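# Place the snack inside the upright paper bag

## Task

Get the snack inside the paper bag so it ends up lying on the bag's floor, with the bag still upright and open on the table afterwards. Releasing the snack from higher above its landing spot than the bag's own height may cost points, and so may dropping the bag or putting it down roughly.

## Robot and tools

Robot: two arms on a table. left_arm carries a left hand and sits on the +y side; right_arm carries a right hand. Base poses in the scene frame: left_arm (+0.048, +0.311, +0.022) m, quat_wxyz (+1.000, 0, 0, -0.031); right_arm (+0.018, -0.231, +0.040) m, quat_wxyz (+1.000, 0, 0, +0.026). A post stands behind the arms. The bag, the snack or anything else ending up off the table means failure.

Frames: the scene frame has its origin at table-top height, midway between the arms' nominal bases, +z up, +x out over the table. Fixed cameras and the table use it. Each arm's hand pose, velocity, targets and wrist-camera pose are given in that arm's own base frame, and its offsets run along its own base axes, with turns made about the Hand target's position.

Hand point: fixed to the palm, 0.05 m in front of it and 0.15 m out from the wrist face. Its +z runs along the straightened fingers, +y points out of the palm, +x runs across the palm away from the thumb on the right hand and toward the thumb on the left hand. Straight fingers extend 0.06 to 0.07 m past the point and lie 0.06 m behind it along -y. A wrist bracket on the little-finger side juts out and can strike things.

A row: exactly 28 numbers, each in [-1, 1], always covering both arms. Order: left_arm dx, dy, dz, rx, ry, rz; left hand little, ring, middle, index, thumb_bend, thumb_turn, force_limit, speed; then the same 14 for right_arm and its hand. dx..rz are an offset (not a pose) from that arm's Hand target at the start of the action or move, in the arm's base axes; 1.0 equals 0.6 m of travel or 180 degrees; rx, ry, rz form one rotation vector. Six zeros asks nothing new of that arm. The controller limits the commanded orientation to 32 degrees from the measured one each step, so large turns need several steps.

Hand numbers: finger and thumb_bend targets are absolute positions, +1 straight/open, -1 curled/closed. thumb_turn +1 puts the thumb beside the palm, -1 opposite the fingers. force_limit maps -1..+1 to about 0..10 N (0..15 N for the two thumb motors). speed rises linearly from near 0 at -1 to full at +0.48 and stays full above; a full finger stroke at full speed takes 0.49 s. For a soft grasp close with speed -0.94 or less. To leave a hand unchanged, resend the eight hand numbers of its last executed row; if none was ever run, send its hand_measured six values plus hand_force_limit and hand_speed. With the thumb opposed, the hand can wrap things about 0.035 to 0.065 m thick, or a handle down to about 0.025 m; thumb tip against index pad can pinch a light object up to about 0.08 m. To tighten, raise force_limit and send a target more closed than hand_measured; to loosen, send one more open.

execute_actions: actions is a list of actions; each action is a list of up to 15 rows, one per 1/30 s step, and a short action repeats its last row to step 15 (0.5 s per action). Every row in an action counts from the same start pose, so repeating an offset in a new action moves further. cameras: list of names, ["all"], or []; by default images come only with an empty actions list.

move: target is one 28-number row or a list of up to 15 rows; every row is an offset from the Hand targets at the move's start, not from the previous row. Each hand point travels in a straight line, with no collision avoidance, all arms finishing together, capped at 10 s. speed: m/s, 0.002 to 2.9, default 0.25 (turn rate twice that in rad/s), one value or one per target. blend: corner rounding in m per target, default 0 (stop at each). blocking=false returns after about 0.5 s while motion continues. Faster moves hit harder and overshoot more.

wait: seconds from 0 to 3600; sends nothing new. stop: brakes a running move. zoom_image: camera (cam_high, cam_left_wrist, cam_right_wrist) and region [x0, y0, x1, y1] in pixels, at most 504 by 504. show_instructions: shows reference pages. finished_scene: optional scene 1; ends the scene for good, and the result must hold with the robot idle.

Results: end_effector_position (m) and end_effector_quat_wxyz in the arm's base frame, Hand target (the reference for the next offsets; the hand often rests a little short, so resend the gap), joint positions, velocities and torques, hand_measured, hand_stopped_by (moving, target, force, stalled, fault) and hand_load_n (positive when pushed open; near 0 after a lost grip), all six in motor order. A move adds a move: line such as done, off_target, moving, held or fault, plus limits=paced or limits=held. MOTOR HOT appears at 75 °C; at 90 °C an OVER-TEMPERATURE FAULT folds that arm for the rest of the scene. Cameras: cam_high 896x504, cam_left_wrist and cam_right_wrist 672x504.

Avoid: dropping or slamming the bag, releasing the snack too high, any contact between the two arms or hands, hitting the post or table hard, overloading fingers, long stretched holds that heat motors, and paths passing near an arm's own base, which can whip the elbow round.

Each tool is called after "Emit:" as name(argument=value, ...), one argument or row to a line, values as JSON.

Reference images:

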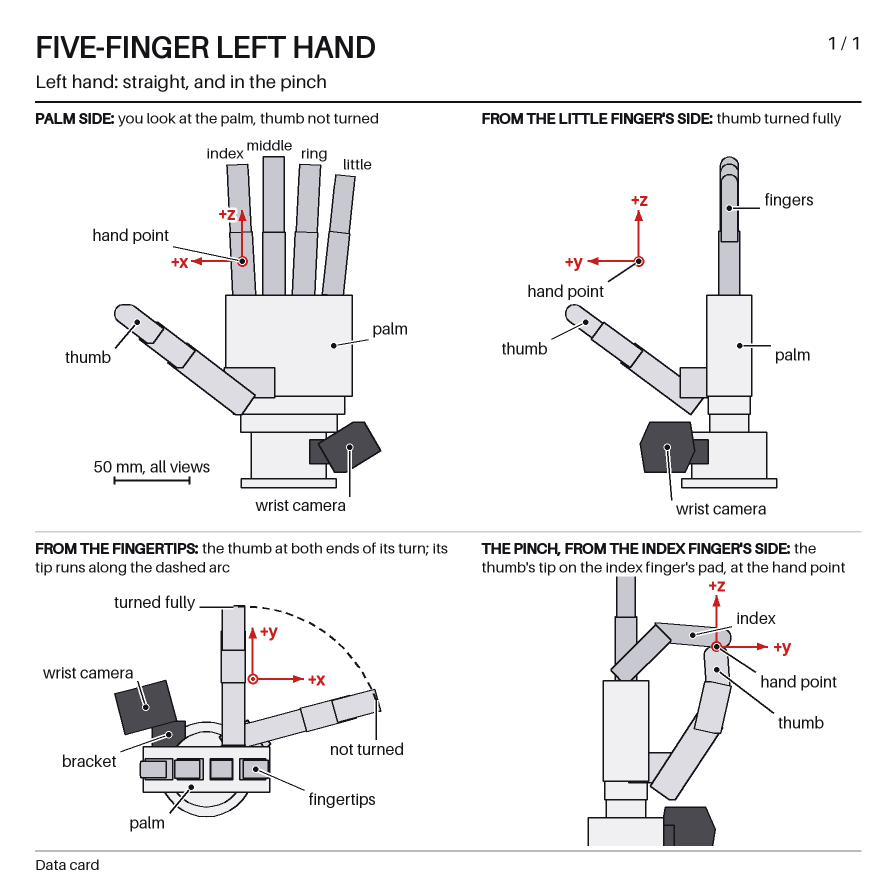

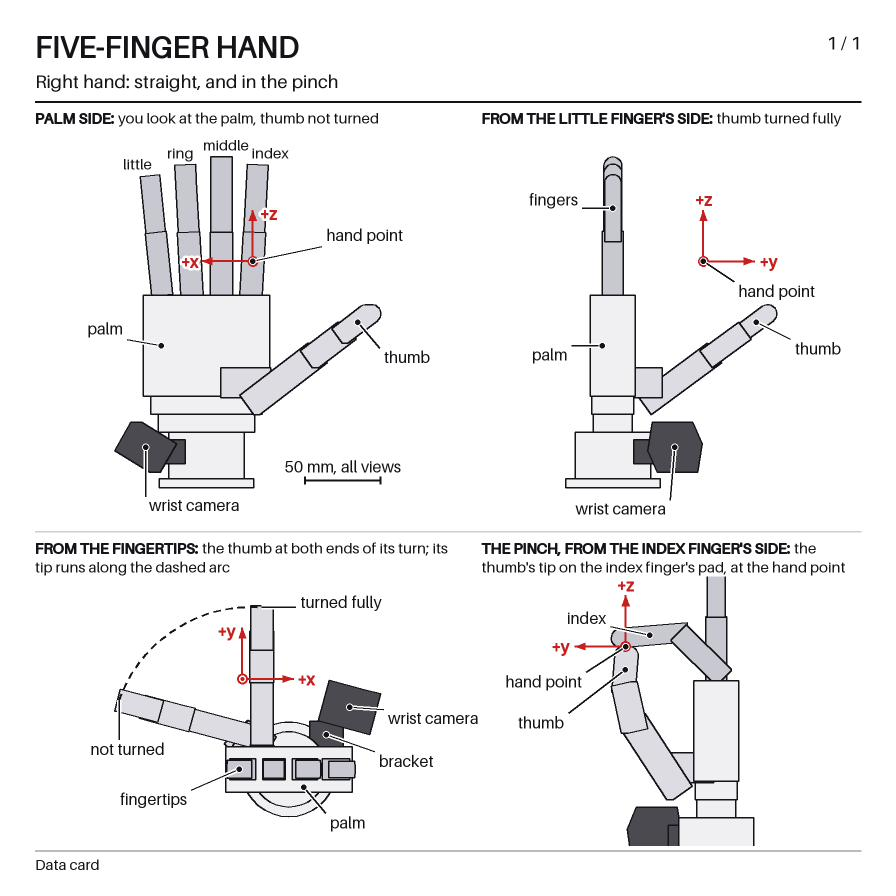

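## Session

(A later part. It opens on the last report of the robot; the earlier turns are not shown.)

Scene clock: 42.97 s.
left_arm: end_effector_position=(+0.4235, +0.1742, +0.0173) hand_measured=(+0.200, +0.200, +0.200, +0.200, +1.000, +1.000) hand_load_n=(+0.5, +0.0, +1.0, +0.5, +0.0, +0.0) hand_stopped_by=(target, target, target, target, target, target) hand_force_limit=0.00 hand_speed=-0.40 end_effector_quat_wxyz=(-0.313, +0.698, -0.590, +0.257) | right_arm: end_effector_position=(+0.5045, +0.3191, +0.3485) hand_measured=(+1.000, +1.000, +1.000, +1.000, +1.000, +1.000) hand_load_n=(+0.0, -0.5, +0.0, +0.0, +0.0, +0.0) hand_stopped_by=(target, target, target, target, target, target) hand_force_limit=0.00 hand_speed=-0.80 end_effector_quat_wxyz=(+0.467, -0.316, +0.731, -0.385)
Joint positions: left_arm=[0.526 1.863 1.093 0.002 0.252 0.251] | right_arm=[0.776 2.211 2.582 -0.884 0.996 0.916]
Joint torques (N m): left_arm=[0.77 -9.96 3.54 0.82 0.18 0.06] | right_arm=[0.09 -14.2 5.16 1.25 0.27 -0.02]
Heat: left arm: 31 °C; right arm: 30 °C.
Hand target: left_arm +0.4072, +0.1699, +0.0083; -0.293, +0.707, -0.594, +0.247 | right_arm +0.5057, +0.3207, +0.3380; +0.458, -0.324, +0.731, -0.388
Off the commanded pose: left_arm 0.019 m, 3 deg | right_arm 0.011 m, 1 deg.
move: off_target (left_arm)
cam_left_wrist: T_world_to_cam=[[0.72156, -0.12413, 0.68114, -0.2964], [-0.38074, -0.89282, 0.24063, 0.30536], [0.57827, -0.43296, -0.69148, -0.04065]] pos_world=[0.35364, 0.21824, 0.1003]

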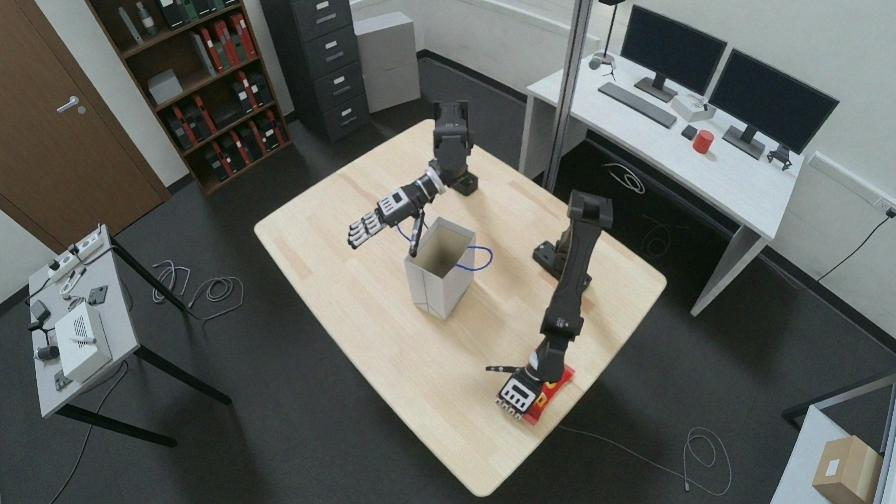

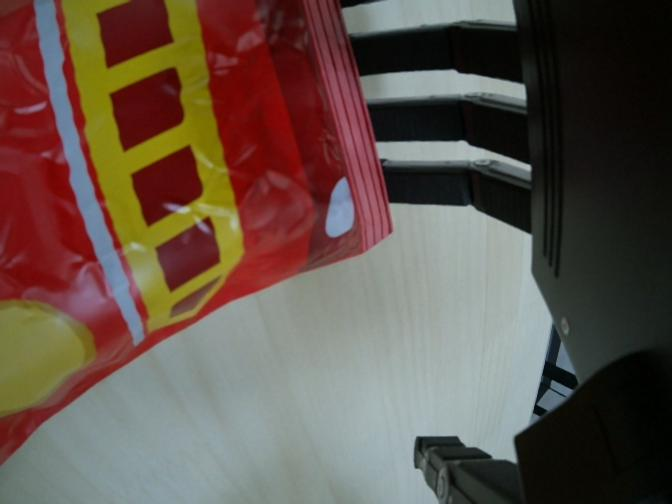

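Emit:
move(
  target=[
    [-0.082,-0.0143,0.003,0,0,0,0.2,0.2,0.2,0.2,1,1,0,-0.4, 0,0,0,0,0,0,1,1,1,1,1,1,0,-0.8],
  ],
  speed=0.06,
  cameras=["cam_high","cam_left_wrist"],
)

Emit:
zoom_image(
  camera="cam_high",
  region=[470, 320, 610, 440],
)

Scene clock: 45.23 s.
left_arm: end_effector_position=(+0.3716, +0.1662, +0.0168) hand_measured=(+0.200, +0.200, +0.200, +0.200, +1.000, +1.000) hand_load_n=(+0.0, +0.0, +0.0, +0.0, +0.0, +0.0) hand_stopped_by=(target, target, target, target, target, target) hand_force_limit=0.00 hand_speed=-0.40 end_effector_quat_wxyz=(-0.310, +0.700, -0.591, +0.253) | right_arm: end_effector_position=(+0.5045, +0.3191, +0.3485) hand_measured=(+1.000, +1.000, +1.000, +1.000, +1.000, +1.000) hand_load_n=(-0.5, +0.0, +0.0, +0.0, +0.0, -0.5) hand_stopped_by=(target, target, target, target, target, target) hand_force_limit=0.00 hand_speed=-0.80 end_effector_quat_wxyz=(+0.467, -0.316, +0.731, -0.385)
Joint positions: left_arm=[0.583 1.703 0.9 0.014 0.288 0.295] | right_arm=[0.776 2.211 2.582 -0.884 0.996 0.916]
Joint torques (N m): left_arm=[0.81 -8.42 3.69 0.85 0.24 0.07] | right_arm=[0.02 -14.42 5.23 1.25 0.29 0.01]
Heat: left arm: 31 °C; right arm: 30 °C.
Hand target: left_arm +0.3579, +0.1614, +0.0101; -0.293, +0.707, -0.594, +0.247 | right_arm +0.5057, +0.3207, +0.3380; +0.458, -0.324, +0.731, -0.388
Off the commanded pose: left_arm 0.016 m, 2 deg | right_arm 0.011 m, 1 deg.
move: off_target (left_arm)
cam_left_wrist: T_world_to_cam=[[0.72906, -0.12237, 0.67342, -0.26246], [-0.37666, -0.89324, 0.24547, 0.27696], [0.57149, -0.43261, -0.69732, -0.01186]] pos_world=[0.30245, 0.21014, 0.10049]

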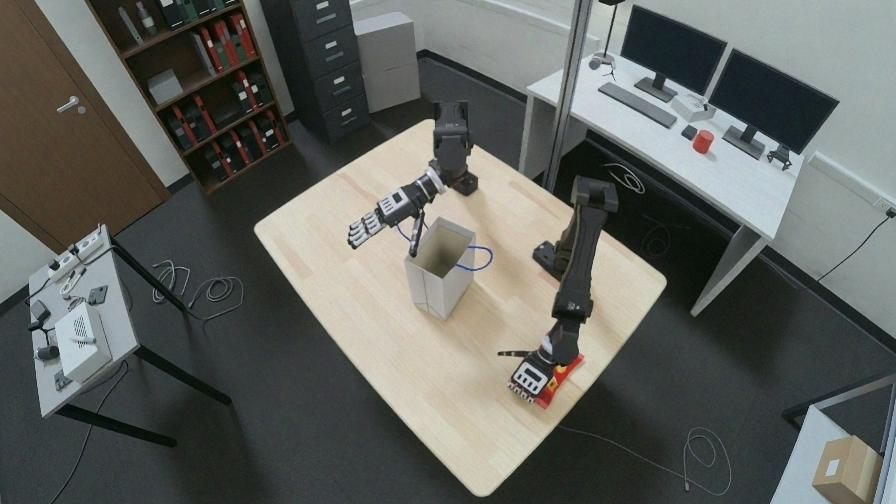

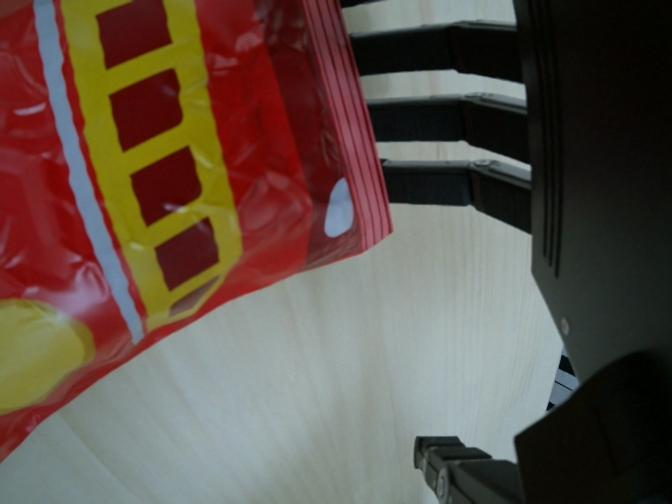

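Scaled by 3.600 from the camera's image (finer frame: 1280x720).

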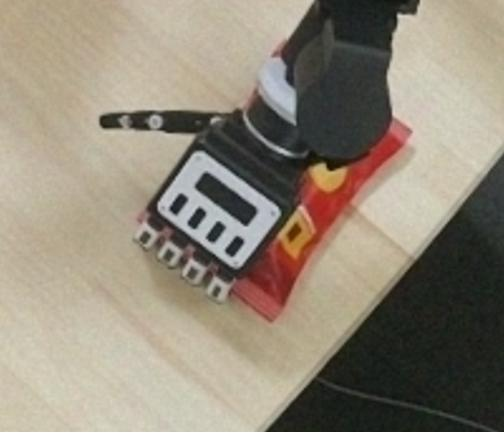

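Emit:
move(
  target=[
    [0.0385,0.0127,-0.0043,-0.0098,0.091,0.0021,0.1,0.1,0.1,0.1,1,1,0,-0.4, 0,0,0,0,0,0,1,1,1,1,1,1,0,-0.8],
  ],
  speed=0.1,
  cameras=["cam_high","cam_left_wrist"],
)

Scene clock: 50.70 s.
left_arm: end_effector_position=(+0.3839, +0.1721, +0.0147) hand_measured=(+0.100, +0.100, +0.100, +0.100, +1.000, +1.000) hand_load_n=(+0.0, +0.0, -0.5, +0.0, +0.0, +0.0) hand_stopped_by=(target, target, target, target, target, target) hand_force_limit=0.00 hand_speed=-0.40 end_effector_quat_wxyz=(-0.210, +0.739, -0.619, +0.161) | right_arm: end_effector_position=(+0.5045, +0.3191, +0.3485) hand_measured=(+1.000, +1.000, +1.000, +1.000, +1.000, +1.000) hand_load_n=(+0.0, +0.0, +0.0, -0.5, +0.0, +0.0) hand_stopped_by=(target, target, target, target, target, target) hand_force_limit=0.00 hand_speed=-0.80 end_effector_quat_wxyz=(+0.467, -0.316, +0.731, -0.385)
Joint positions: left_arm=[0.515 1.92 1.318 -0.452 0.149 0.299] | right_arm=[0.776 2.211 2.582 -0.884 0.996 0.916]
Joint torques (N m): left_arm=[-0.76 -7.19 6.63 0.57 0.04 0] | right_arm=[0.01 -14.2 5.03 1.3 0.26 0.01]
Heat: left arm: 31 °C; right arm: 31 °C.
Hand target: left_arm +0.3810, +0.1690, +0.0075; -0.195, +0.742, -0.624, +0.151 | right_arm +0.5057, +0.3207, +0.3380; +0.458, -0.324, +0.731, -0.388
Off the commanded pose: left_arm 0.008 m, 2 deg | right_arm 0.011 m, 1 deg.
move: done
cam_left_wrist: T_world_to_cam=[[0.89102, -0.08738, 0.44548, -0.33422], [-0.2745, -0.88528, 0.3754, 0.24491], [0.36157, -0.45677, -0.81279, 0.06871]] pos_world=[0.34018, 0.219, 0.11279]

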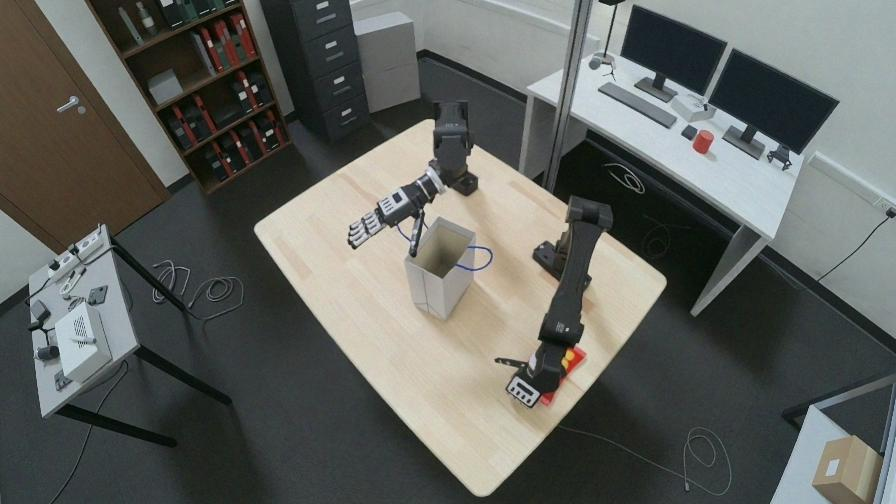

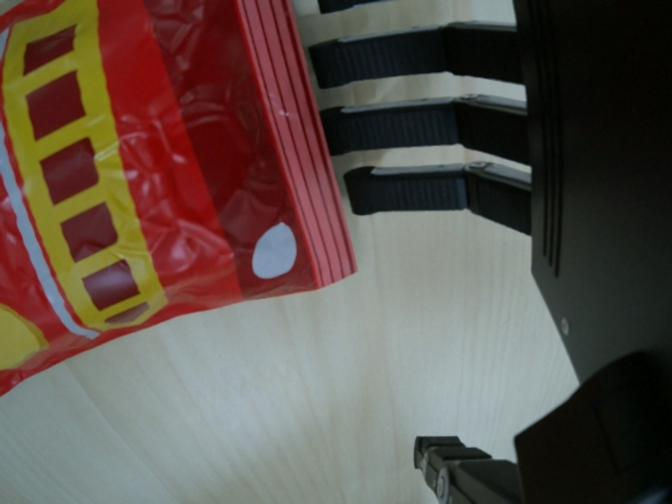

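Emit:
zoom_image(
  camera="cam_left_wrist",
  region=[220, 0, 540, 300],
)

Scaled by 1.575 from the camera's image (finer frame: 960x720).

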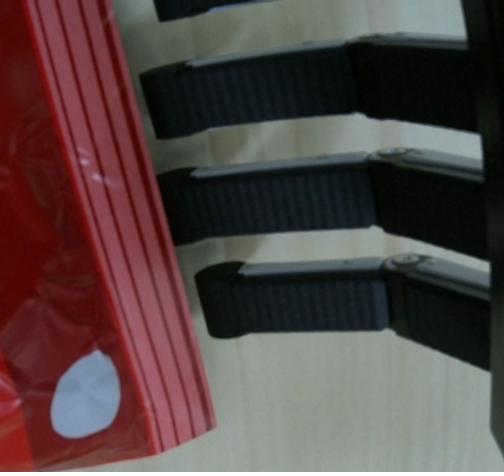

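Emit:
move(
  target=[
    [0.02,0.0033,-0.0225,-0.0098,0.091,0.0021,0.0,0.0,0.0,0.0,1,1,0,-0.4, 0,0,0,0,0,0,1,1,1,1,1,1,0,-0.8],
    [-0.025,-0.0067,-0.0225,-0.0098,0.091,0.0021,0.0,0.0,0.0,0.0,1,1,0,-0.4, 0,0,0,0,0,0,1,1,1,1,1,1,0,-0.8],
  ],
  speed=0.08,
  cameras=["cam_high","cam_left_wrist"],
)

Emit:
zoom_image(
  camera="cam_left_wrist",
  region=[220, 0, 540, 300],
)

Scene clock: 54.53 s.
left_arm: end_effector_position=(+0.3858, +0.1697, +0.0014) hand_measured=(+0.000, +0.000, +0.000, +0.000, +1.000, +1.000) hand_load_n=(+0.0, +0.0, +0.0, -2.5, +0.0, +0.0) hand_stopped_by=(target, target, target, target, target, target) hand_force_limit=0.00 hand_speed=-0.40 end_effector_quat_wxyz=(-0.121, +0.757, -0.639, +0.069) | right_arm: end_effector_position=(+0.5045, +0.3191, +0.3485) hand_measured=(+1.000, +1.000, +1.000, +1.000, +1.000, +1.000) hand_load_n=(+0.0, +0.0, +0.0, +0.0, +0.0, -0.5) hand_stopped_by=(target, target, target, target, target, target) hand_force_limit=0.00 hand_speed=-0.80 end_effector_quat_wxyz=(+0.467, -0.316, +0.731, -0.385)
Joint positions: left_arm=[0.456 2.162 1.678 -0.81 0.029 0.283] | right_arm=[0.776 2.211 2.582 -0.884 0.996 0.916]
Joint torques (N m): left_arm=[0.61 -11.26 2.99 0.1 0 0.04] | right_arm=[0.21 -14.26 5.05 1.28 0.25 0.05]
Heat: left arm: 31 °C; right arm: 31 °C.
Hand target: left_arm +0.3660, +0.1650, -0.0061; -0.094, +0.761, -0.640, +0.053 | right_arm +0.5057, +0.3207, +0.3380; +0.458, -0.324, +0.731, -0.388
Off the commanded pose: left_arm 0.022 m, 4 deg | right_arm 0.011 m, 1 deg.
move: off_target (left_arm)
cam_left_wrist: T_world_to_cam=[[0.97627, -0.07944, 0.20147, -0.36413], [-0.16439, -0.87747, 0.45058, 0.20438], [0.14099, -0.47301, -0.8697, 0.14396]] pos_world=[0.36879, 0.21851, 0.10648]

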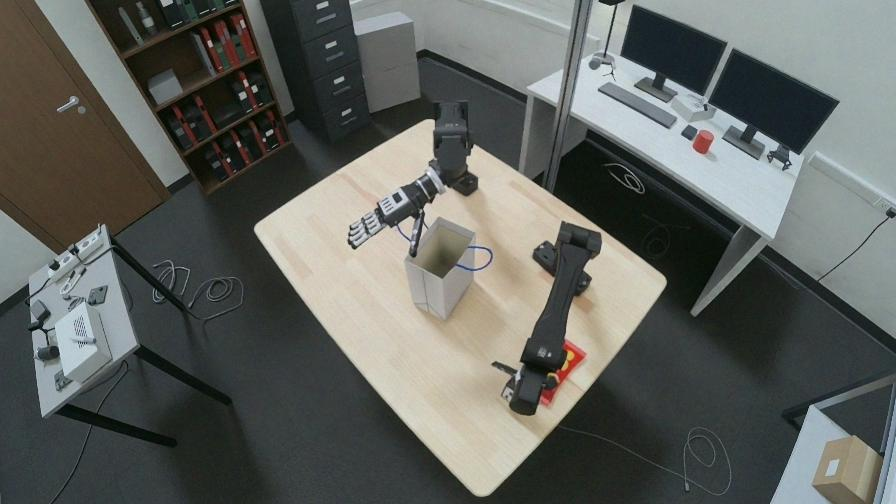

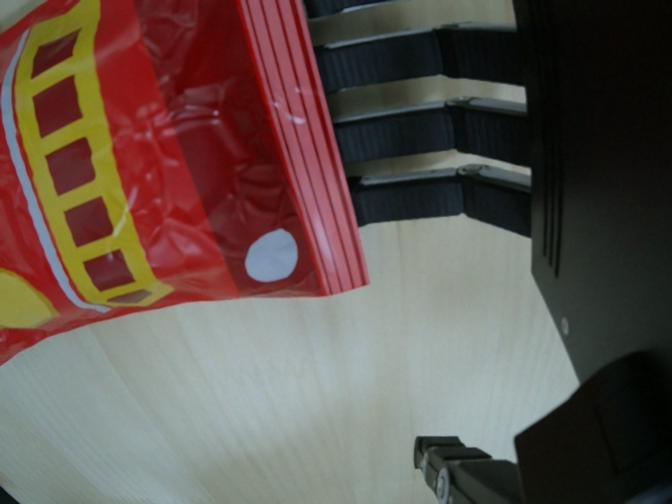

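Scaled by 1.575 from the camera's image (finer frame: 960x720).

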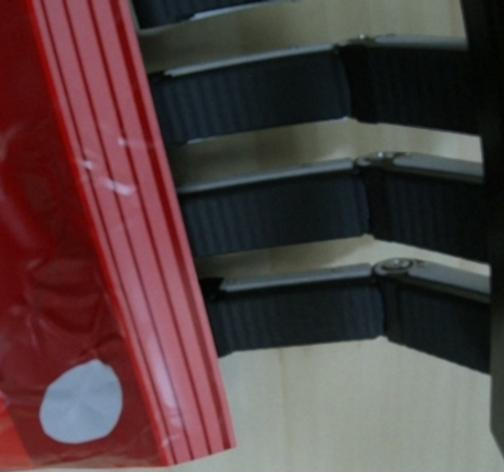

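Emit:
move(
  target=[
    [-0.025,-0.0042,0.01,0,0,0,0.0,0.0,0.0,0.0,1,1,0,-0.4, 0,0,0,0,0,0,1,1,1,1,1,1,0,-0.8],
  ],
  speed=0.05,
  cameras=["cam_high","cam_left_wrist"],
)

Emit:
zoom_image(
  camera="cam_left_wrist",
  region=[220, 0, 540, 300],
)

Scene clock: 55.57 s.
left_arm: end_effector_position=(+0.3683, +0.1656, +0.0016) hand_measured=(+0.000, +0.000, +0.000, +0.000, +1.000, +1.000) hand_load_n=(+0.0, +0.0, +0.0, -1.0, +0.0, +0.0) hand_stopped_by=(target, target, target, target, target, target) hand_force_limit=0.00 hand_speed=-0.40 end_effector_quat_wxyz=(-0.113, +0.758, -0.639, +0.065) | right_arm: end_effector_position=(+0.5045, +0.3191, +0.3485) hand_measured=(+1.000, +1.000, +1.000, +1.000, +1.000, +1.000) hand_load_n=(+0.0, +0.0, -0.5, +0.0, +0.0, +0.0) hand_stopped_by=(target, target, target, target, target, target) hand_force_limit=0.00 hand_speed=-0.80 end_effector_quat_wxyz=(+0.467, -0.316, +0.731, -0.385)
Joint positions: left_arm=[0.465 2.112 1.6 -0.799 0.029 0.289] | right_arm=[0.776 2.211 2.582 -0.884 0.996 0.916]
Joint torques (N m): left_arm=[0.8 -11.92 3.32 0.07 0.03 0.1] | right_arm=[0.06 -14.24 5.22 1.28 0.23 -0.01]
Heat: left arm: 31 °C; right arm: 31 °C.
Hand target: left_arm +0.3510, +0.1626, +0.0000; -0.094, +0.761, -0.640, +0.053 | right_arm +0.5057, +0.3207, +0.3380; +0.458, -0.324, +0.731, -0.388
Off the commanded pose: left_arm 0.018 m, 3 deg | right_arm 0.011 m, 1 deg.
move: off_target (left_arm)
cam_left_wrist: T_world_to_cam=[[0.97953, -0.07552, 0.18661, -0.34914], [-0.15479, -0.87523, 0.45828, 0.19381], [0.12872, -0.47779, -0.86899, 0.14996]] pos_world=[0.35269, 0.21491, 0.10665]

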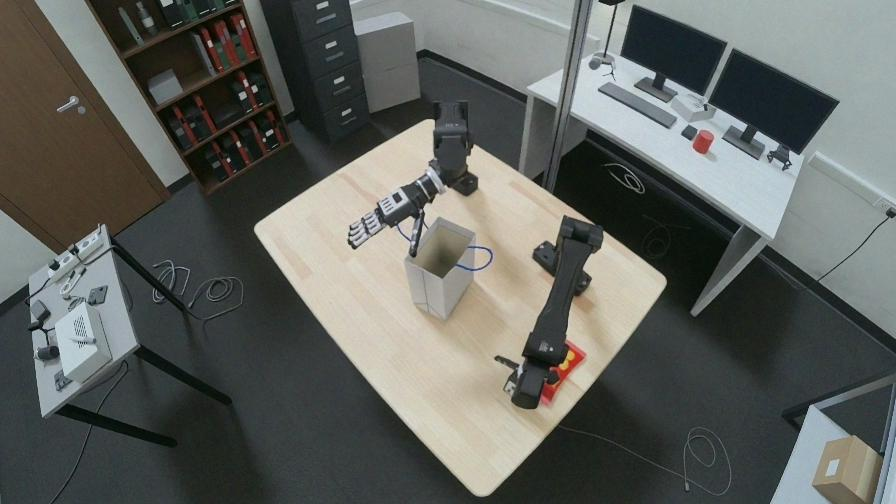

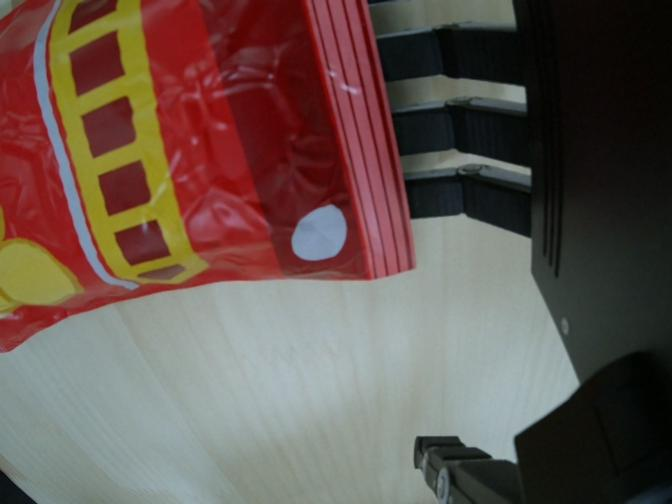

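Scaled by 1.575 from the camera's image (finer frame: 960x720).

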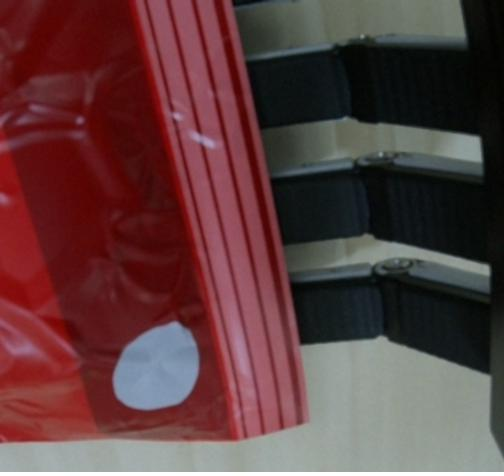

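Emit:
move(
  target=[
    [-0.0233,-0.0042,0.003,0,0,0,0.0,0.0,0.0,0.0,1,1,0,-0.4, 0,0,0,0,0,0,1,1,1,1,1,1,0,-0.8],
  ],
  speed=0.05,
  cameras=["cam_high","cam_left_wrist"],
)

Emit:
zoom_image(
  camera="cam_left_wrist",
  region=[220, 0, 540, 300],
)

Scene clock: 56.50 s.
left_arm: end_effector_position=(+0.3498, +0.1618, +0.0013) hand_measured=(+0.000, +0.000, +0.000, +0.000, +1.000, +1.000) hand_load_n=(+0.0, +0.0, +0.0, -0.5, +0.0, +0.0) hand_stopped_by=(target, target, target, target, target, target) hand_force_limit=0.00 hand_speed=-0.40 end_effector_quat_wxyz=(-0.106, +0.760, -0.639, +0.060) | right_arm: end_effector_position=(+0.5045, +0.3191, +0.3485) hand_measured=(+1.000, +1.000, +1.000, +1.000, +1.000, +1.000) hand_load_n=(-0.5, +0.0, +0.0, +0.0, +0.0, -0.5) hand_stopped_by=(target, target, target, target, target, target) hand_force_limit=0.00 hand_speed=-0.80 end_effector_quat_wxyz=(+0.467, -0.316, +0.731, -0.385)
Joint positions: left_arm=[0.476 2.062 1.524 -0.79 0.029 0.299] | right_arm=[0.776 2.211 2.582 -0.884 0.996 0.916]
Joint torques (N m): left_arm=[0.8 -11.69 3.45 0.16 0.04 0.09] | right_arm=[-0.09 -14.42 5.12 1.26 0.22 0.06]
Heat: left arm: 31 °C; right arm: 31 °C.
Hand target: left_arm +0.3371, +0.1600, +0.0019; -0.094, +0.761, -0.640, +0.053 | right_arm +0.5057, +0.3207, +0.3380; +0.458, -0.324, +0.731, -0.388
Off the commanded pose: left_arm 0.013 m, 2 deg | right_arm 0.011 m, 1 deg.
move: off_target (left_arm)
cam_left_wrist: T_world_to_cam=[[0.98272, -0.07262, 0.17029, -0.33292], [-0.14526, -0.87271, 0.46613, 0.18401], [0.11476, -0.48281, -0.86817, 0.15597]] pos_world=[0.33599, 0.21172, 0.10633]

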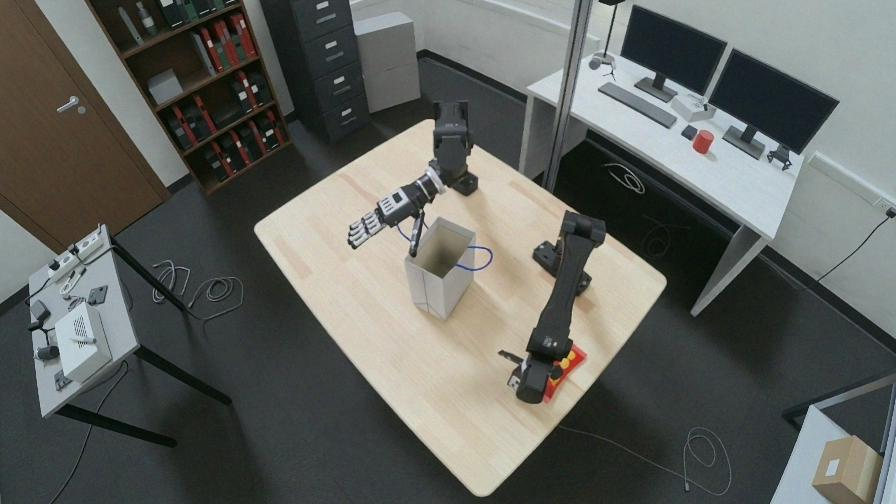

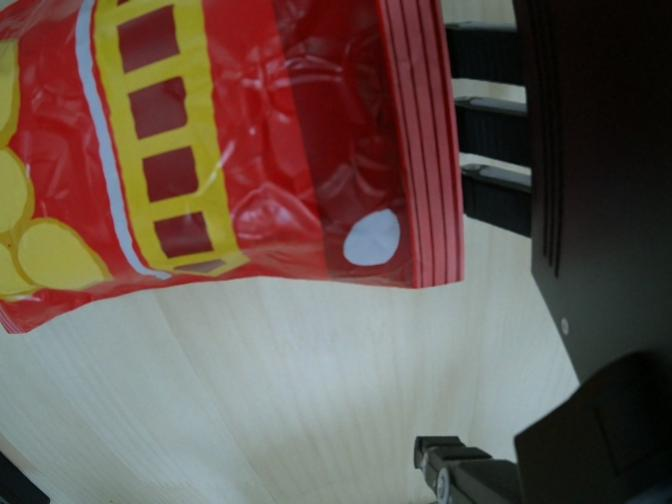

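Scaled by 1.575 from the camera's image (finer frame: 960x720).

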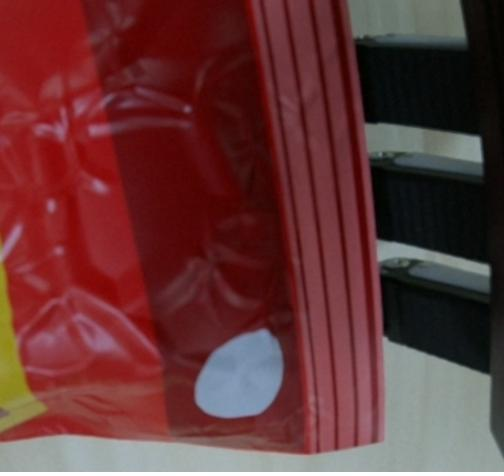

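Emit:
move(
  target=[
    [0,0,0,0,0,0,0.0,0.0,0.0,0.0,1,0,-0.6,-0.6, 0,0,0,0,0,0,1,1,1,1,1,1,0,-0.8],
  ],
  speed=0.05,
  cameras=["cam_high","cam_left_wrist"],
)

Scene clock: 58.40 s.
left_arm: end_effector_position=(+0.3498, +0.1618, +0.0013) hand_measured=(+0.000, +0.000, +0.000, +0.000, +1.000, +0.000) hand_load_n=(+0.0, +0.0, +0.0, -0.5, +0.0, +0.0) hand_stopped_by=(target, target, target, target, target, target) hand_force_limit=-0.60 hand_speed=-0.60 end_effector_quat_wxyz=(-0.106, +0.760, -0.639, +0.060) | right_arm: end_effector_position=(+0.5045, +0.3191, +0.3485) hand_measured=(+1.000, +1.000, +1.000, +1.000, +1.000, +1.000) hand_load_n=(+0.0, +0.0, +0.0, +0.0, +0.0, +0.0) hand_stopped_by=(target, target, target, target, target, target) hand_force_limit=0.00 hand_speed=-0.80 end_effector_quat_wxyz=(+0.467, -0.316, +0.731, -0.385)
Joint positions: left_arm=[0.476 2.062 1.524 -0.79 0.029 0.3] | right_arm=[0.776 2.211 2.582 -0.884 0.996 0.916]
Joint torques (N m): left_arm=[0.8 -11.74 3.49 0.16 0.04 0.08] | right_arm=[-0.1 -14.42 5.18 1.28 0.26 0.03]
Heat: left arm: 31 °C; right arm: 31 °C.
Hand target: left_arm +0.3371, +0.1600, +0.0019; -0.094, +0.760, -0.640, +0.053 | right_arm +0.5057, +0.3207, +0.3380; +0.458, -0.324, +0.731, -0.388
Off the commanded pose: left_arm 0.013 m, 2 deg | right_arm 0.011 m, 1 deg.
move: done
cam_left_wrist: T_world_to_cam=[[0.98262, -0.07371, 0.17034, -0.33266], [-0.14627, -0.87249, 0.46623, 0.18429], [0.11425, -0.48305, -0.86811, 0.15618]] pos_world=[0.33599, 0.21172, 0.10633]

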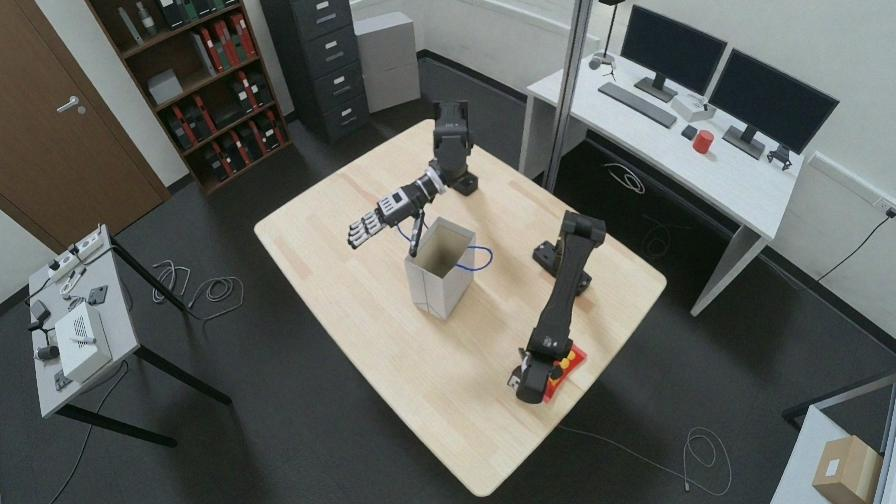

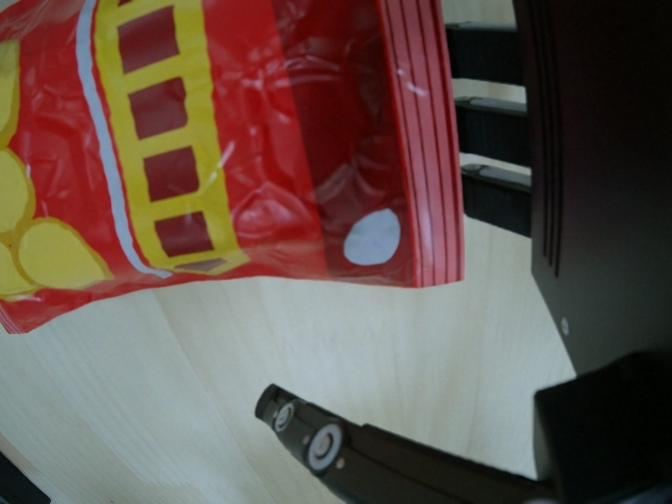

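Emit:
move(
  target=[
    [0,0,0,0,0,0,0.0,0.0,0.0,0.0,1,-0.6,-0.8,-0.7, 0,0,0,0,0,0,1,1,1,1,1,1,0,-0.8],
  ],
  speed=0.05,
  cameras=["cam_left_wrist"],
)

Scene clock: 59.90 s.
left_arm: end_effector_position=(+0.3498, +0.1618, +0.0013) hand_measured=(+0.000, +0.000, +0.000, +0.000, +1.000, -0.600) hand_load_n=(+0.5, +0.0, +0.0, -0.5, +0.0, +0.0) hand_stopped_by=(target, target, target, target, target, target) hand_force_limit=-0.80 hand_speed=-0.70 end_effector_quat_wxyz=(-0.106, +0.760, -0.639, +0.060) | right_arm: end_effector_position=(+0.5045, +0.3191, +0.3485) hand_measured=(+1.000, +1.000, +1.000, +1.000, +1.000, +1.000) hand_load_n=(+0.0, +0.0, -0.5, -0.5, +0.0, -0.5) hand_stopped_by=(target, target, target, target, target, target) hand_force_limit=0.00 hand_speed=-0.80 end_effector_quat_wxyz=(+0.467, -0.316, +0.731, -0.385)
Joint positions: left_arm=[0.476 2.062 1.524 -0.79 0.029 0.3] | right_arm=[0.776 2.211 2.582 -0.884 0.996 0.916]
Joint torques (N m): left_arm=[0.79 -11.7 3.49 0.15 0.02 0.08] | right_arm=[-0.06 -14.57 5.38 1.28 0.28 0.06]
Heat: left arm: 31 °C; right arm: 31 °C.
Hand target: left_arm +0.3371, +0.1600, +0.0019; -0.094, +0.761, -0.640, +0.053 | right_arm +0.5057, +0.3207, +0.3380; +0.458, -0.324, +0.731, -0.388
Off the commanded pose: left_arm 0.013 m, 2 deg | right_arm 0.011 m, 1 deg.
move: done
cam_left_wrist: T_world_to_cam=[[0.98262, -0.07371, 0.17034, -0.33266], [-0.14627, -0.87249, 0.46623, 0.18429], [0.11425, -0.48305, -0.86811, 0.15618]] pos_world=[0.33599, 0.21172, 0.10633]

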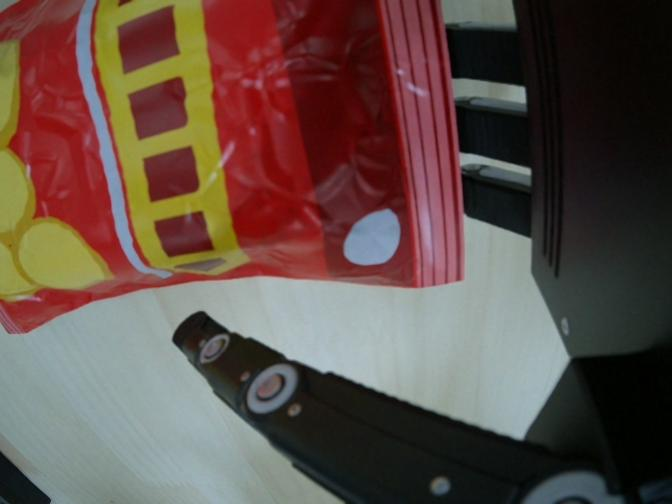

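Emit:
move(
  target=[
    [0,0,0,0,0,0,0.0,0.0,0.0,0.0,1,-1,-0.8,-0.7, 0,0,0,0,0,0,1,1,1,1,1,1,0,-0.8],
  ],
  speed=0.05,
  cameras=["cam_left_wrist"],
)

Scene clock: 61.60 s.
left_arm: end_effector_position=(+0.3498, +0.1618, +0.0013) hand_measured=(+0.000, +0.000, +0.000, +0.000, +1.000, -1.000) hand_load_n=(+0.0, +0.0, +0.0, -0.5, +0.0, +0.0) hand_stopped_by=(target, target, target, target, target, target) hand_force_limit=-0.80 hand_speed=-0.70 end_effector_quat_wxyz=(-0.106, +0.760, -0.639, +0.060) | right_arm: end_effector_position=(+0.5045, +0.3191, +0.3485) hand_measured=(+1.000, +1.000, +1.000, +1.000, +1.000, +1.000) hand_load_n=(+0.0, +0.0, +0.0, +0.0, +0.0, -0.5) hand_stopped_by=(target, target, target, target, target, target) hand_force_limit=0.00 hand_speed=-0.80 end_effector_quat_wxyz=(+0.467, -0.316, +0.731, -0.385)
Joint positions: left_arm=[0.476 2.062 1.524 -0.79 0.029 0.3] | right_arm=[0.776 2.211 2.582 -0.884 0.996 0.916]
Joint torques (N m): left_arm=[0.76 -11.74 3.49 0.16 0.03 0.09] | right_arm=[0.34 -14.28 5.31 1.22 0.24 -0.01]
Heat: left arm: 31 °C; right arm: 31 °C.
Hand target: left_arm +0.3371, +0.1600, +0.0019; -0.094, +0.761, -0.640, +0.053 | right_arm +0.5057, +0.3207, +0.3380; +0.458, -0.324, +0.731, -0.388
Off the commanded pose: left_arm 0.013 m, 2 deg | right_arm 0.011 m, 1 deg.
move: done
cam_left_wrist: T_world_to_cam=[[0.98262, -0.07371, 0.17034, -0.33266], [-0.14627, -0.87249, 0.46623, 0.18429], [0.11425, -0.48305, -0.86811, 0.15618]] pos_world=[0.33599, 0.21172, 0.10633]

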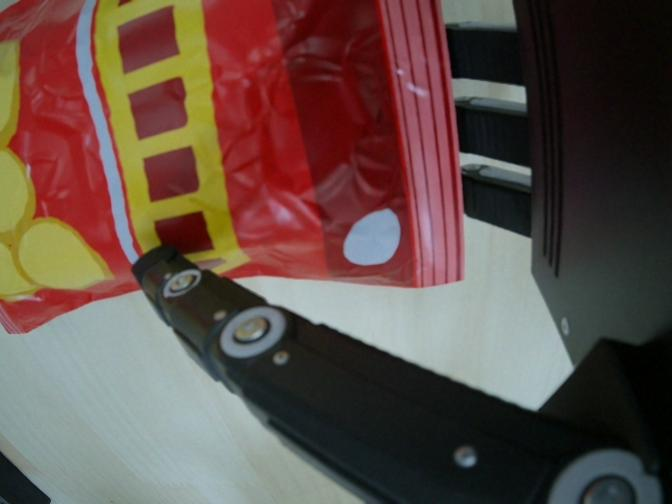

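Emit:
move(
  target=[
    [0,0,0,0,0,0,0.0,0.0,0.0,0.0,0.2,-1,-0.7,-0.9, 0,0,0,0,0,0,1,1,1,1,1,1,0,-0.8],
  ],
  speed=0.05,
  cameras=["cam_left_wrist"],
)

Scene clock: 66.77 s.
left_arm: end_effector_position=(+0.3497, +0.1618, +0.0013) hand_measured=(+0.000, +0.000, +0.000, +0.000, +0.294, -1.000) hand_load_n=(+0.0, +0.0, +0.0, -0.5, +1.0, +0.0) hand_stopped_by=(target, target, target, target, moving, target) hand_force_limit=-0.70 hand_speed=-0.90 end_effector_quat_wxyz=(-0.106, +0.759, -0.639, +0.060) | right_arm: end_effector_position=(+0.5045, +0.3191, +0.3485) hand_measured=(+1.000, +1.000, +1.000, +1.000, +1.000, +1.000) hand_load_n=(+0.0, +0.0, +0.0, +0.0, +0.0, -0.5) hand_stopped_by=(target, target, target, target, target, target) hand_force_limit=0.00 hand_speed=-0.80 end_effector_quat_wxyz=(+0.467, -0.316, +0.731, -0.385)
Joint positions: left_arm=[0.476 2.062 1.524 -0.79 0.029 0.301] | right_arm=[0.776 2.211 2.582 -0.884 0.996 0.916]
Joint torques (N m): left_arm=[0.81 -11.79 3.51 0.15 0.03 0.08] | right_arm=[-0.05 -14.32 4.88 1.25 0.26 0]
Heat: left arm: 31 °C; right arm: 32 °C.
Hand target: left_arm +0.3371, +0.1600, +0.0019; -0.094, +0.761, -0.640, +0.053 | right_arm +0.5057, +0.3207, +0.3380; +0.458, -0.324, +0.731, -0.388
Off the commanded pose: left_arm 0.013 m, 2 deg | right_arm 0.011 m, 1 deg.
move: moving (left_arm; no rest 5 s after the move's start)
cam_left_wrist: T_world_to_cam=[[0.98259, -0.07418, 0.17034, -0.33254], [-0.14666, -0.8725, 0.46608, 0.18453], [0.11405, -0.48294, -0.86819, 0.15629]] pos_world=[0.33599, 0.21182, 0.10633]

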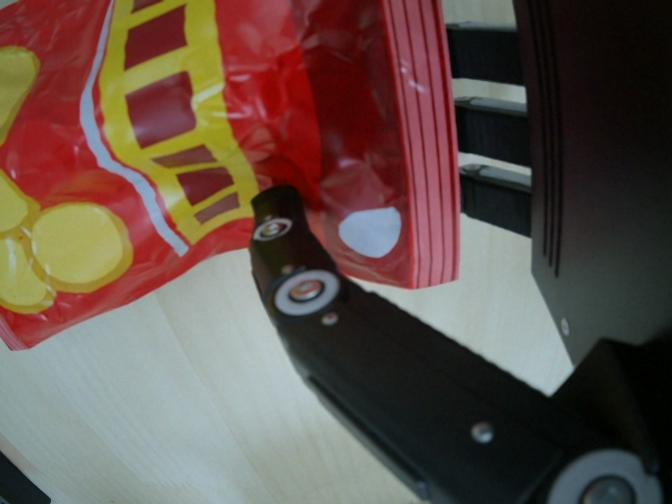

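Emit:
move(
  target=[
    [0,0,0,0,0,0,0.0,0.0,0.0,0.0,-0.05,-1,-0.5,-0.85, 0,0,0,0,0,0,1,1,1,1,1,1,0,-0.8],
  ],
  speed=0.05,
  cameras=["cam_high","cam_left_wrist"],
)

Scene clock: 68.97 s.
left_arm: end_effector_position=(+0.3497, +0.1618, +0.0013) hand_measured=(+0.000, +0.000, +0.000, +0.000, -0.048, -1.000) hand_load_n=(+0.0, +0.0, +0.0, -0.5, +2.0, +0.5) hand_stopped_by=(target, target, target, target, target, target) hand_force_limit=-0.50 hand_speed=-0.85 end_effector_quat_wxyz=(-0.106, +0.759, -0.639, +0.060) | right_arm: end_effector_position=(+0.5045, +0.3191, +0.3485) hand_measured=(+1.000, +1.000, +1.000, +1.000, +1.000, +1.000) hand_load_n=(+0.0, +0.0, +0.0, +0.0, +0.0, +0.0) hand_stopped_by=(target, target, target, target, target, target) hand_force_limit=0.00 hand_speed=-0.80 end_effector_quat_wxyz=(+0.467, -0.316, +0.731, -0.385)
Joint positions: left_arm=[0.476 2.062 1.524 -0.79 0.029 0.301] | right_arm=[0.776 2.211 2.582 -0.884 0.996 0.916]
Joint torques (N m): left_arm=[0.79 -11.75 3.49 0.17 0.03 0.09] | right_arm=[-0.03 -14.37 5.16 1.25 0.23 -0.05]
Heat: left arm: 31 °C; right arm: 32 °C.
Hand target: left_arm +0.3371, +0.1600, +0.0019; -0.094, +0.761, -0.640, +0.053 | right_arm +0.5057, +0.3207, +0.3380; +0.458, -0.324, +0.731, -0.388
Off the commanded pose: left_arm 0.013 m, 2 deg | right_arm 0.011 m, 1 deg.
move: done
cam_left_wrist: T_world_to_cam=[[0.98259, -0.07418, 0.17034, -0.33254], [-0.14666, -0.8725, 0.46608, 0.18453], [0.11405, -0.48294, -0.86819, 0.15629]] pos_world=[0.33599, 0.21182, 0.10633]

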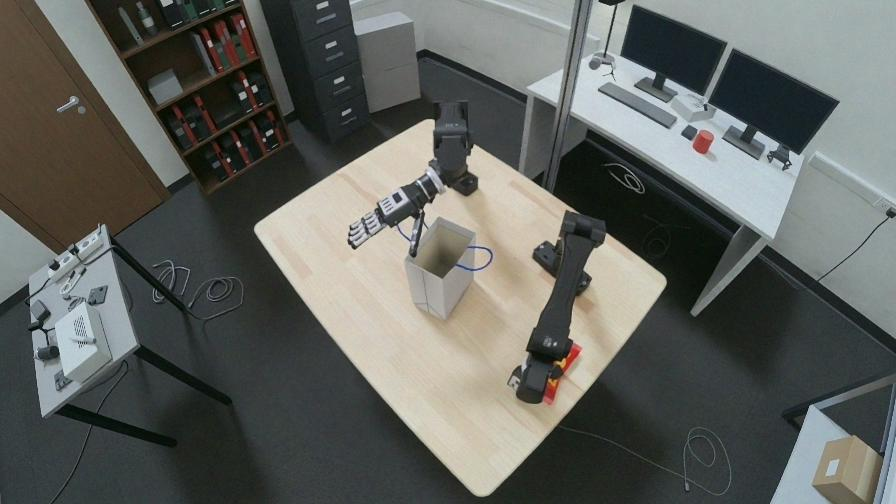

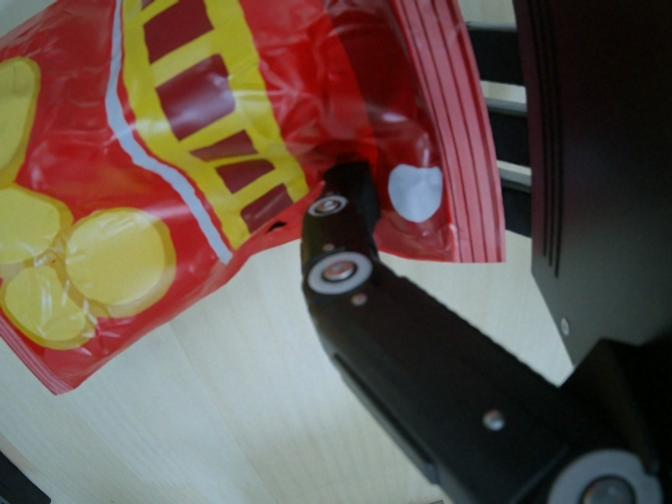

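Emit:
move(
  target=[
    [0,0,0,0,0,0,-0.06,-0.06,-0.06,-0.06,-0.15,-1,-0.4,-0.85, 0,0,0,0,0,0,1,1,1,1,1,1,0,-0.8],
  ],
  speed=0.05,
  cameras=["cam_left_wrist"],
)

Scene clock: 70.00 s.
left_arm: end_effector_position=(+0.3481, +0.1611, +0.0001) hand_measured=(-0.060, -0.060, -0.060, -0.060, -0.148, -1.000) hand_load_n=(+0.5, +0.5, +0.0, +1.0, +3.0, +0.5) hand_stopped_by=(target, target, target, target, target, target) hand_force_limit=-0.40 hand_speed=-0.85 end_effector_quat_wxyz=(-0.103, +0.759, -0.640, +0.059) | right_arm: end_effector_position=(+0.5045, +0.3191, +0.3485) hand_measured=(+1.000, +1.000, +1.000, +1.000, +1.000, +1.000) hand_load_n=(+0.0, +0.0, +0.0, -0.5, +0.0, +0.0) hand_stopped_by=(target, target, target, target, target, target) hand_force_limit=0.00 hand_speed=-0.80 end_effector_quat_wxyz=(+0.467, -0.316, +0.731, -0.385)
Joint positions: left_arm=[0.476 2.062 1.519 -0.79 0.029 0.303] | right_arm=[0.776 2.211 2.582 -0.884 0.996 0.916]
Joint torques (N m): left_arm=[0.79 -11.71 3.78 0.15 0.04 0.06] | right_arm=[0.06 -14.56 5.31 1.25 0.27 -0.02]
Heat: left arm: 31 °C; right arm: 32 °C.
Hand target: left_arm +0.3371, +0.1600, +0.0018; -0.094, +0.761, -0.640, +0.053 | right_arm +0.5057, +0.3207, +0.3380; +0.458, -0.324, +0.731, -0.388
Off the commanded pose: left_arm 0.011 m, 1 deg | right_arm 0.011 m, 1 deg.
move: done
cam_left_wrist: T_world_to_cam=[[0.9832, -0.07604, 0.16592, -0.33074], [-0.14642, -0.87134, 0.46833, 0.18394], [0.10896, -0.48476, -0.86784, 0.15716]] pos_world=[0.33499, 0.21131, 0.10512]

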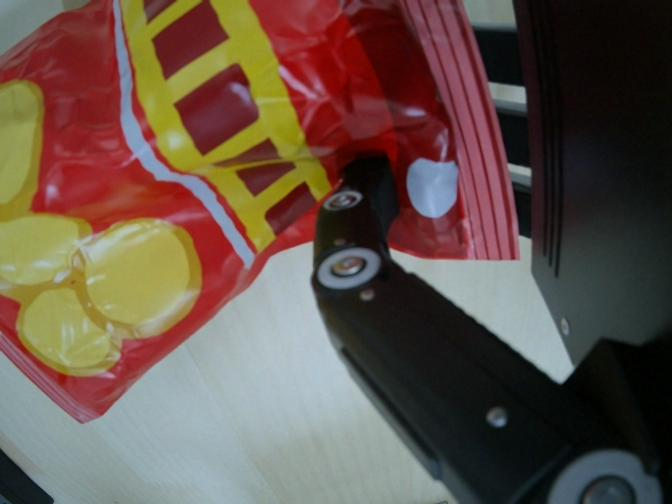

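Emit:
move(
  target=[
    [0,0,0.08,0,0,0,-0.06,-0.06,-0.06,-0.06,-0.15,-1,-0.4,-0.85, 0,0,0,0,0,0,1,1,1,1,1,1,0,-0.8],
  ],
  speed=0.06,
  cameras=["cam_high","cam_left_wrist"],
)

Scene clock: 72.70 s.
left_arm: end_effector_position=(+0.3398, +0.1568, +0.0371) hand_measured=(-0.060, -0.060, -0.060, -0.060, -0.148, -1.000) hand_load_n=(+0.5, +0.5, +2.0, +0.5, +2.5, +0.5) hand_stopped_by=(target, target, target, target, target, target) hand_force_limit=-0.40 hand_speed=-0.85 end_effector_quat_wxyz=(-0.088, +0.760, -0.641, +0.053) | right_arm: end_effector_position=(+0.5045, +0.3191, +0.3485) hand_measured=(+1.000, +1.000, +1.000, +1.000, +1.000, +1.000) hand_load_n=(+0.0, +0.0, +0.0, -0.5, +0.0, +0.0) hand_stopped_by=(target, target, target, target, target, target) hand_force_limit=0.00 hand_speed=-0.80 end_effector_quat_wxyz=(+0.467, -0.316, +0.731, -0.385)
Joint positions: left_arm=[0.476 2.028 1.617 -0.956 0.029 0.303] | right_arm=[0.776 2.211 2.582 -0.884 0.996 0.916]
Joint torques (N m): left_arm=[0.76 -12.25 6.63 0.01 0.02 0.06] | right_arm=[-0.09 -14.22 5 1.27 0.23 0.01]
Heat: left arm: 31 °C; right arm: 32 °C.
Hand target: left_arm +0.3370, +0.1600, +0.0498; -0.094, +0.761, -0.640, +0.053 | right_arm +0.5057, +0.3207, +0.3380; +0.458, -0.324, +0.731, -0.388
Off the commanded pose: left_arm 0.013 m, 1 deg | right_arm 0.011 m, 1 deg.
move: off_target (left_arm)
cam_left_wrist: T_world_to_cam=[[0.98765, -0.07377, 0.13825, -0.32981], [-0.1325, -0.86416, 0.48546, 0.15523], [0.08366, -0.49778, -0.86326, 0.19848]] pos_world=[0.3297, 0.20861, 0.14158]

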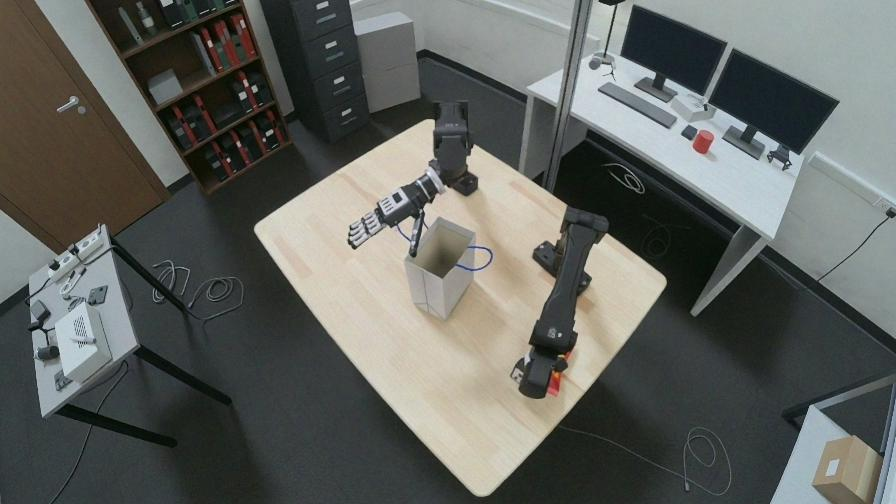

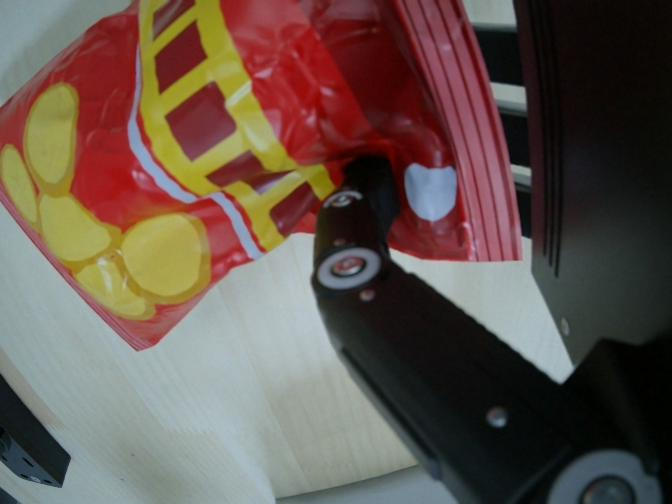

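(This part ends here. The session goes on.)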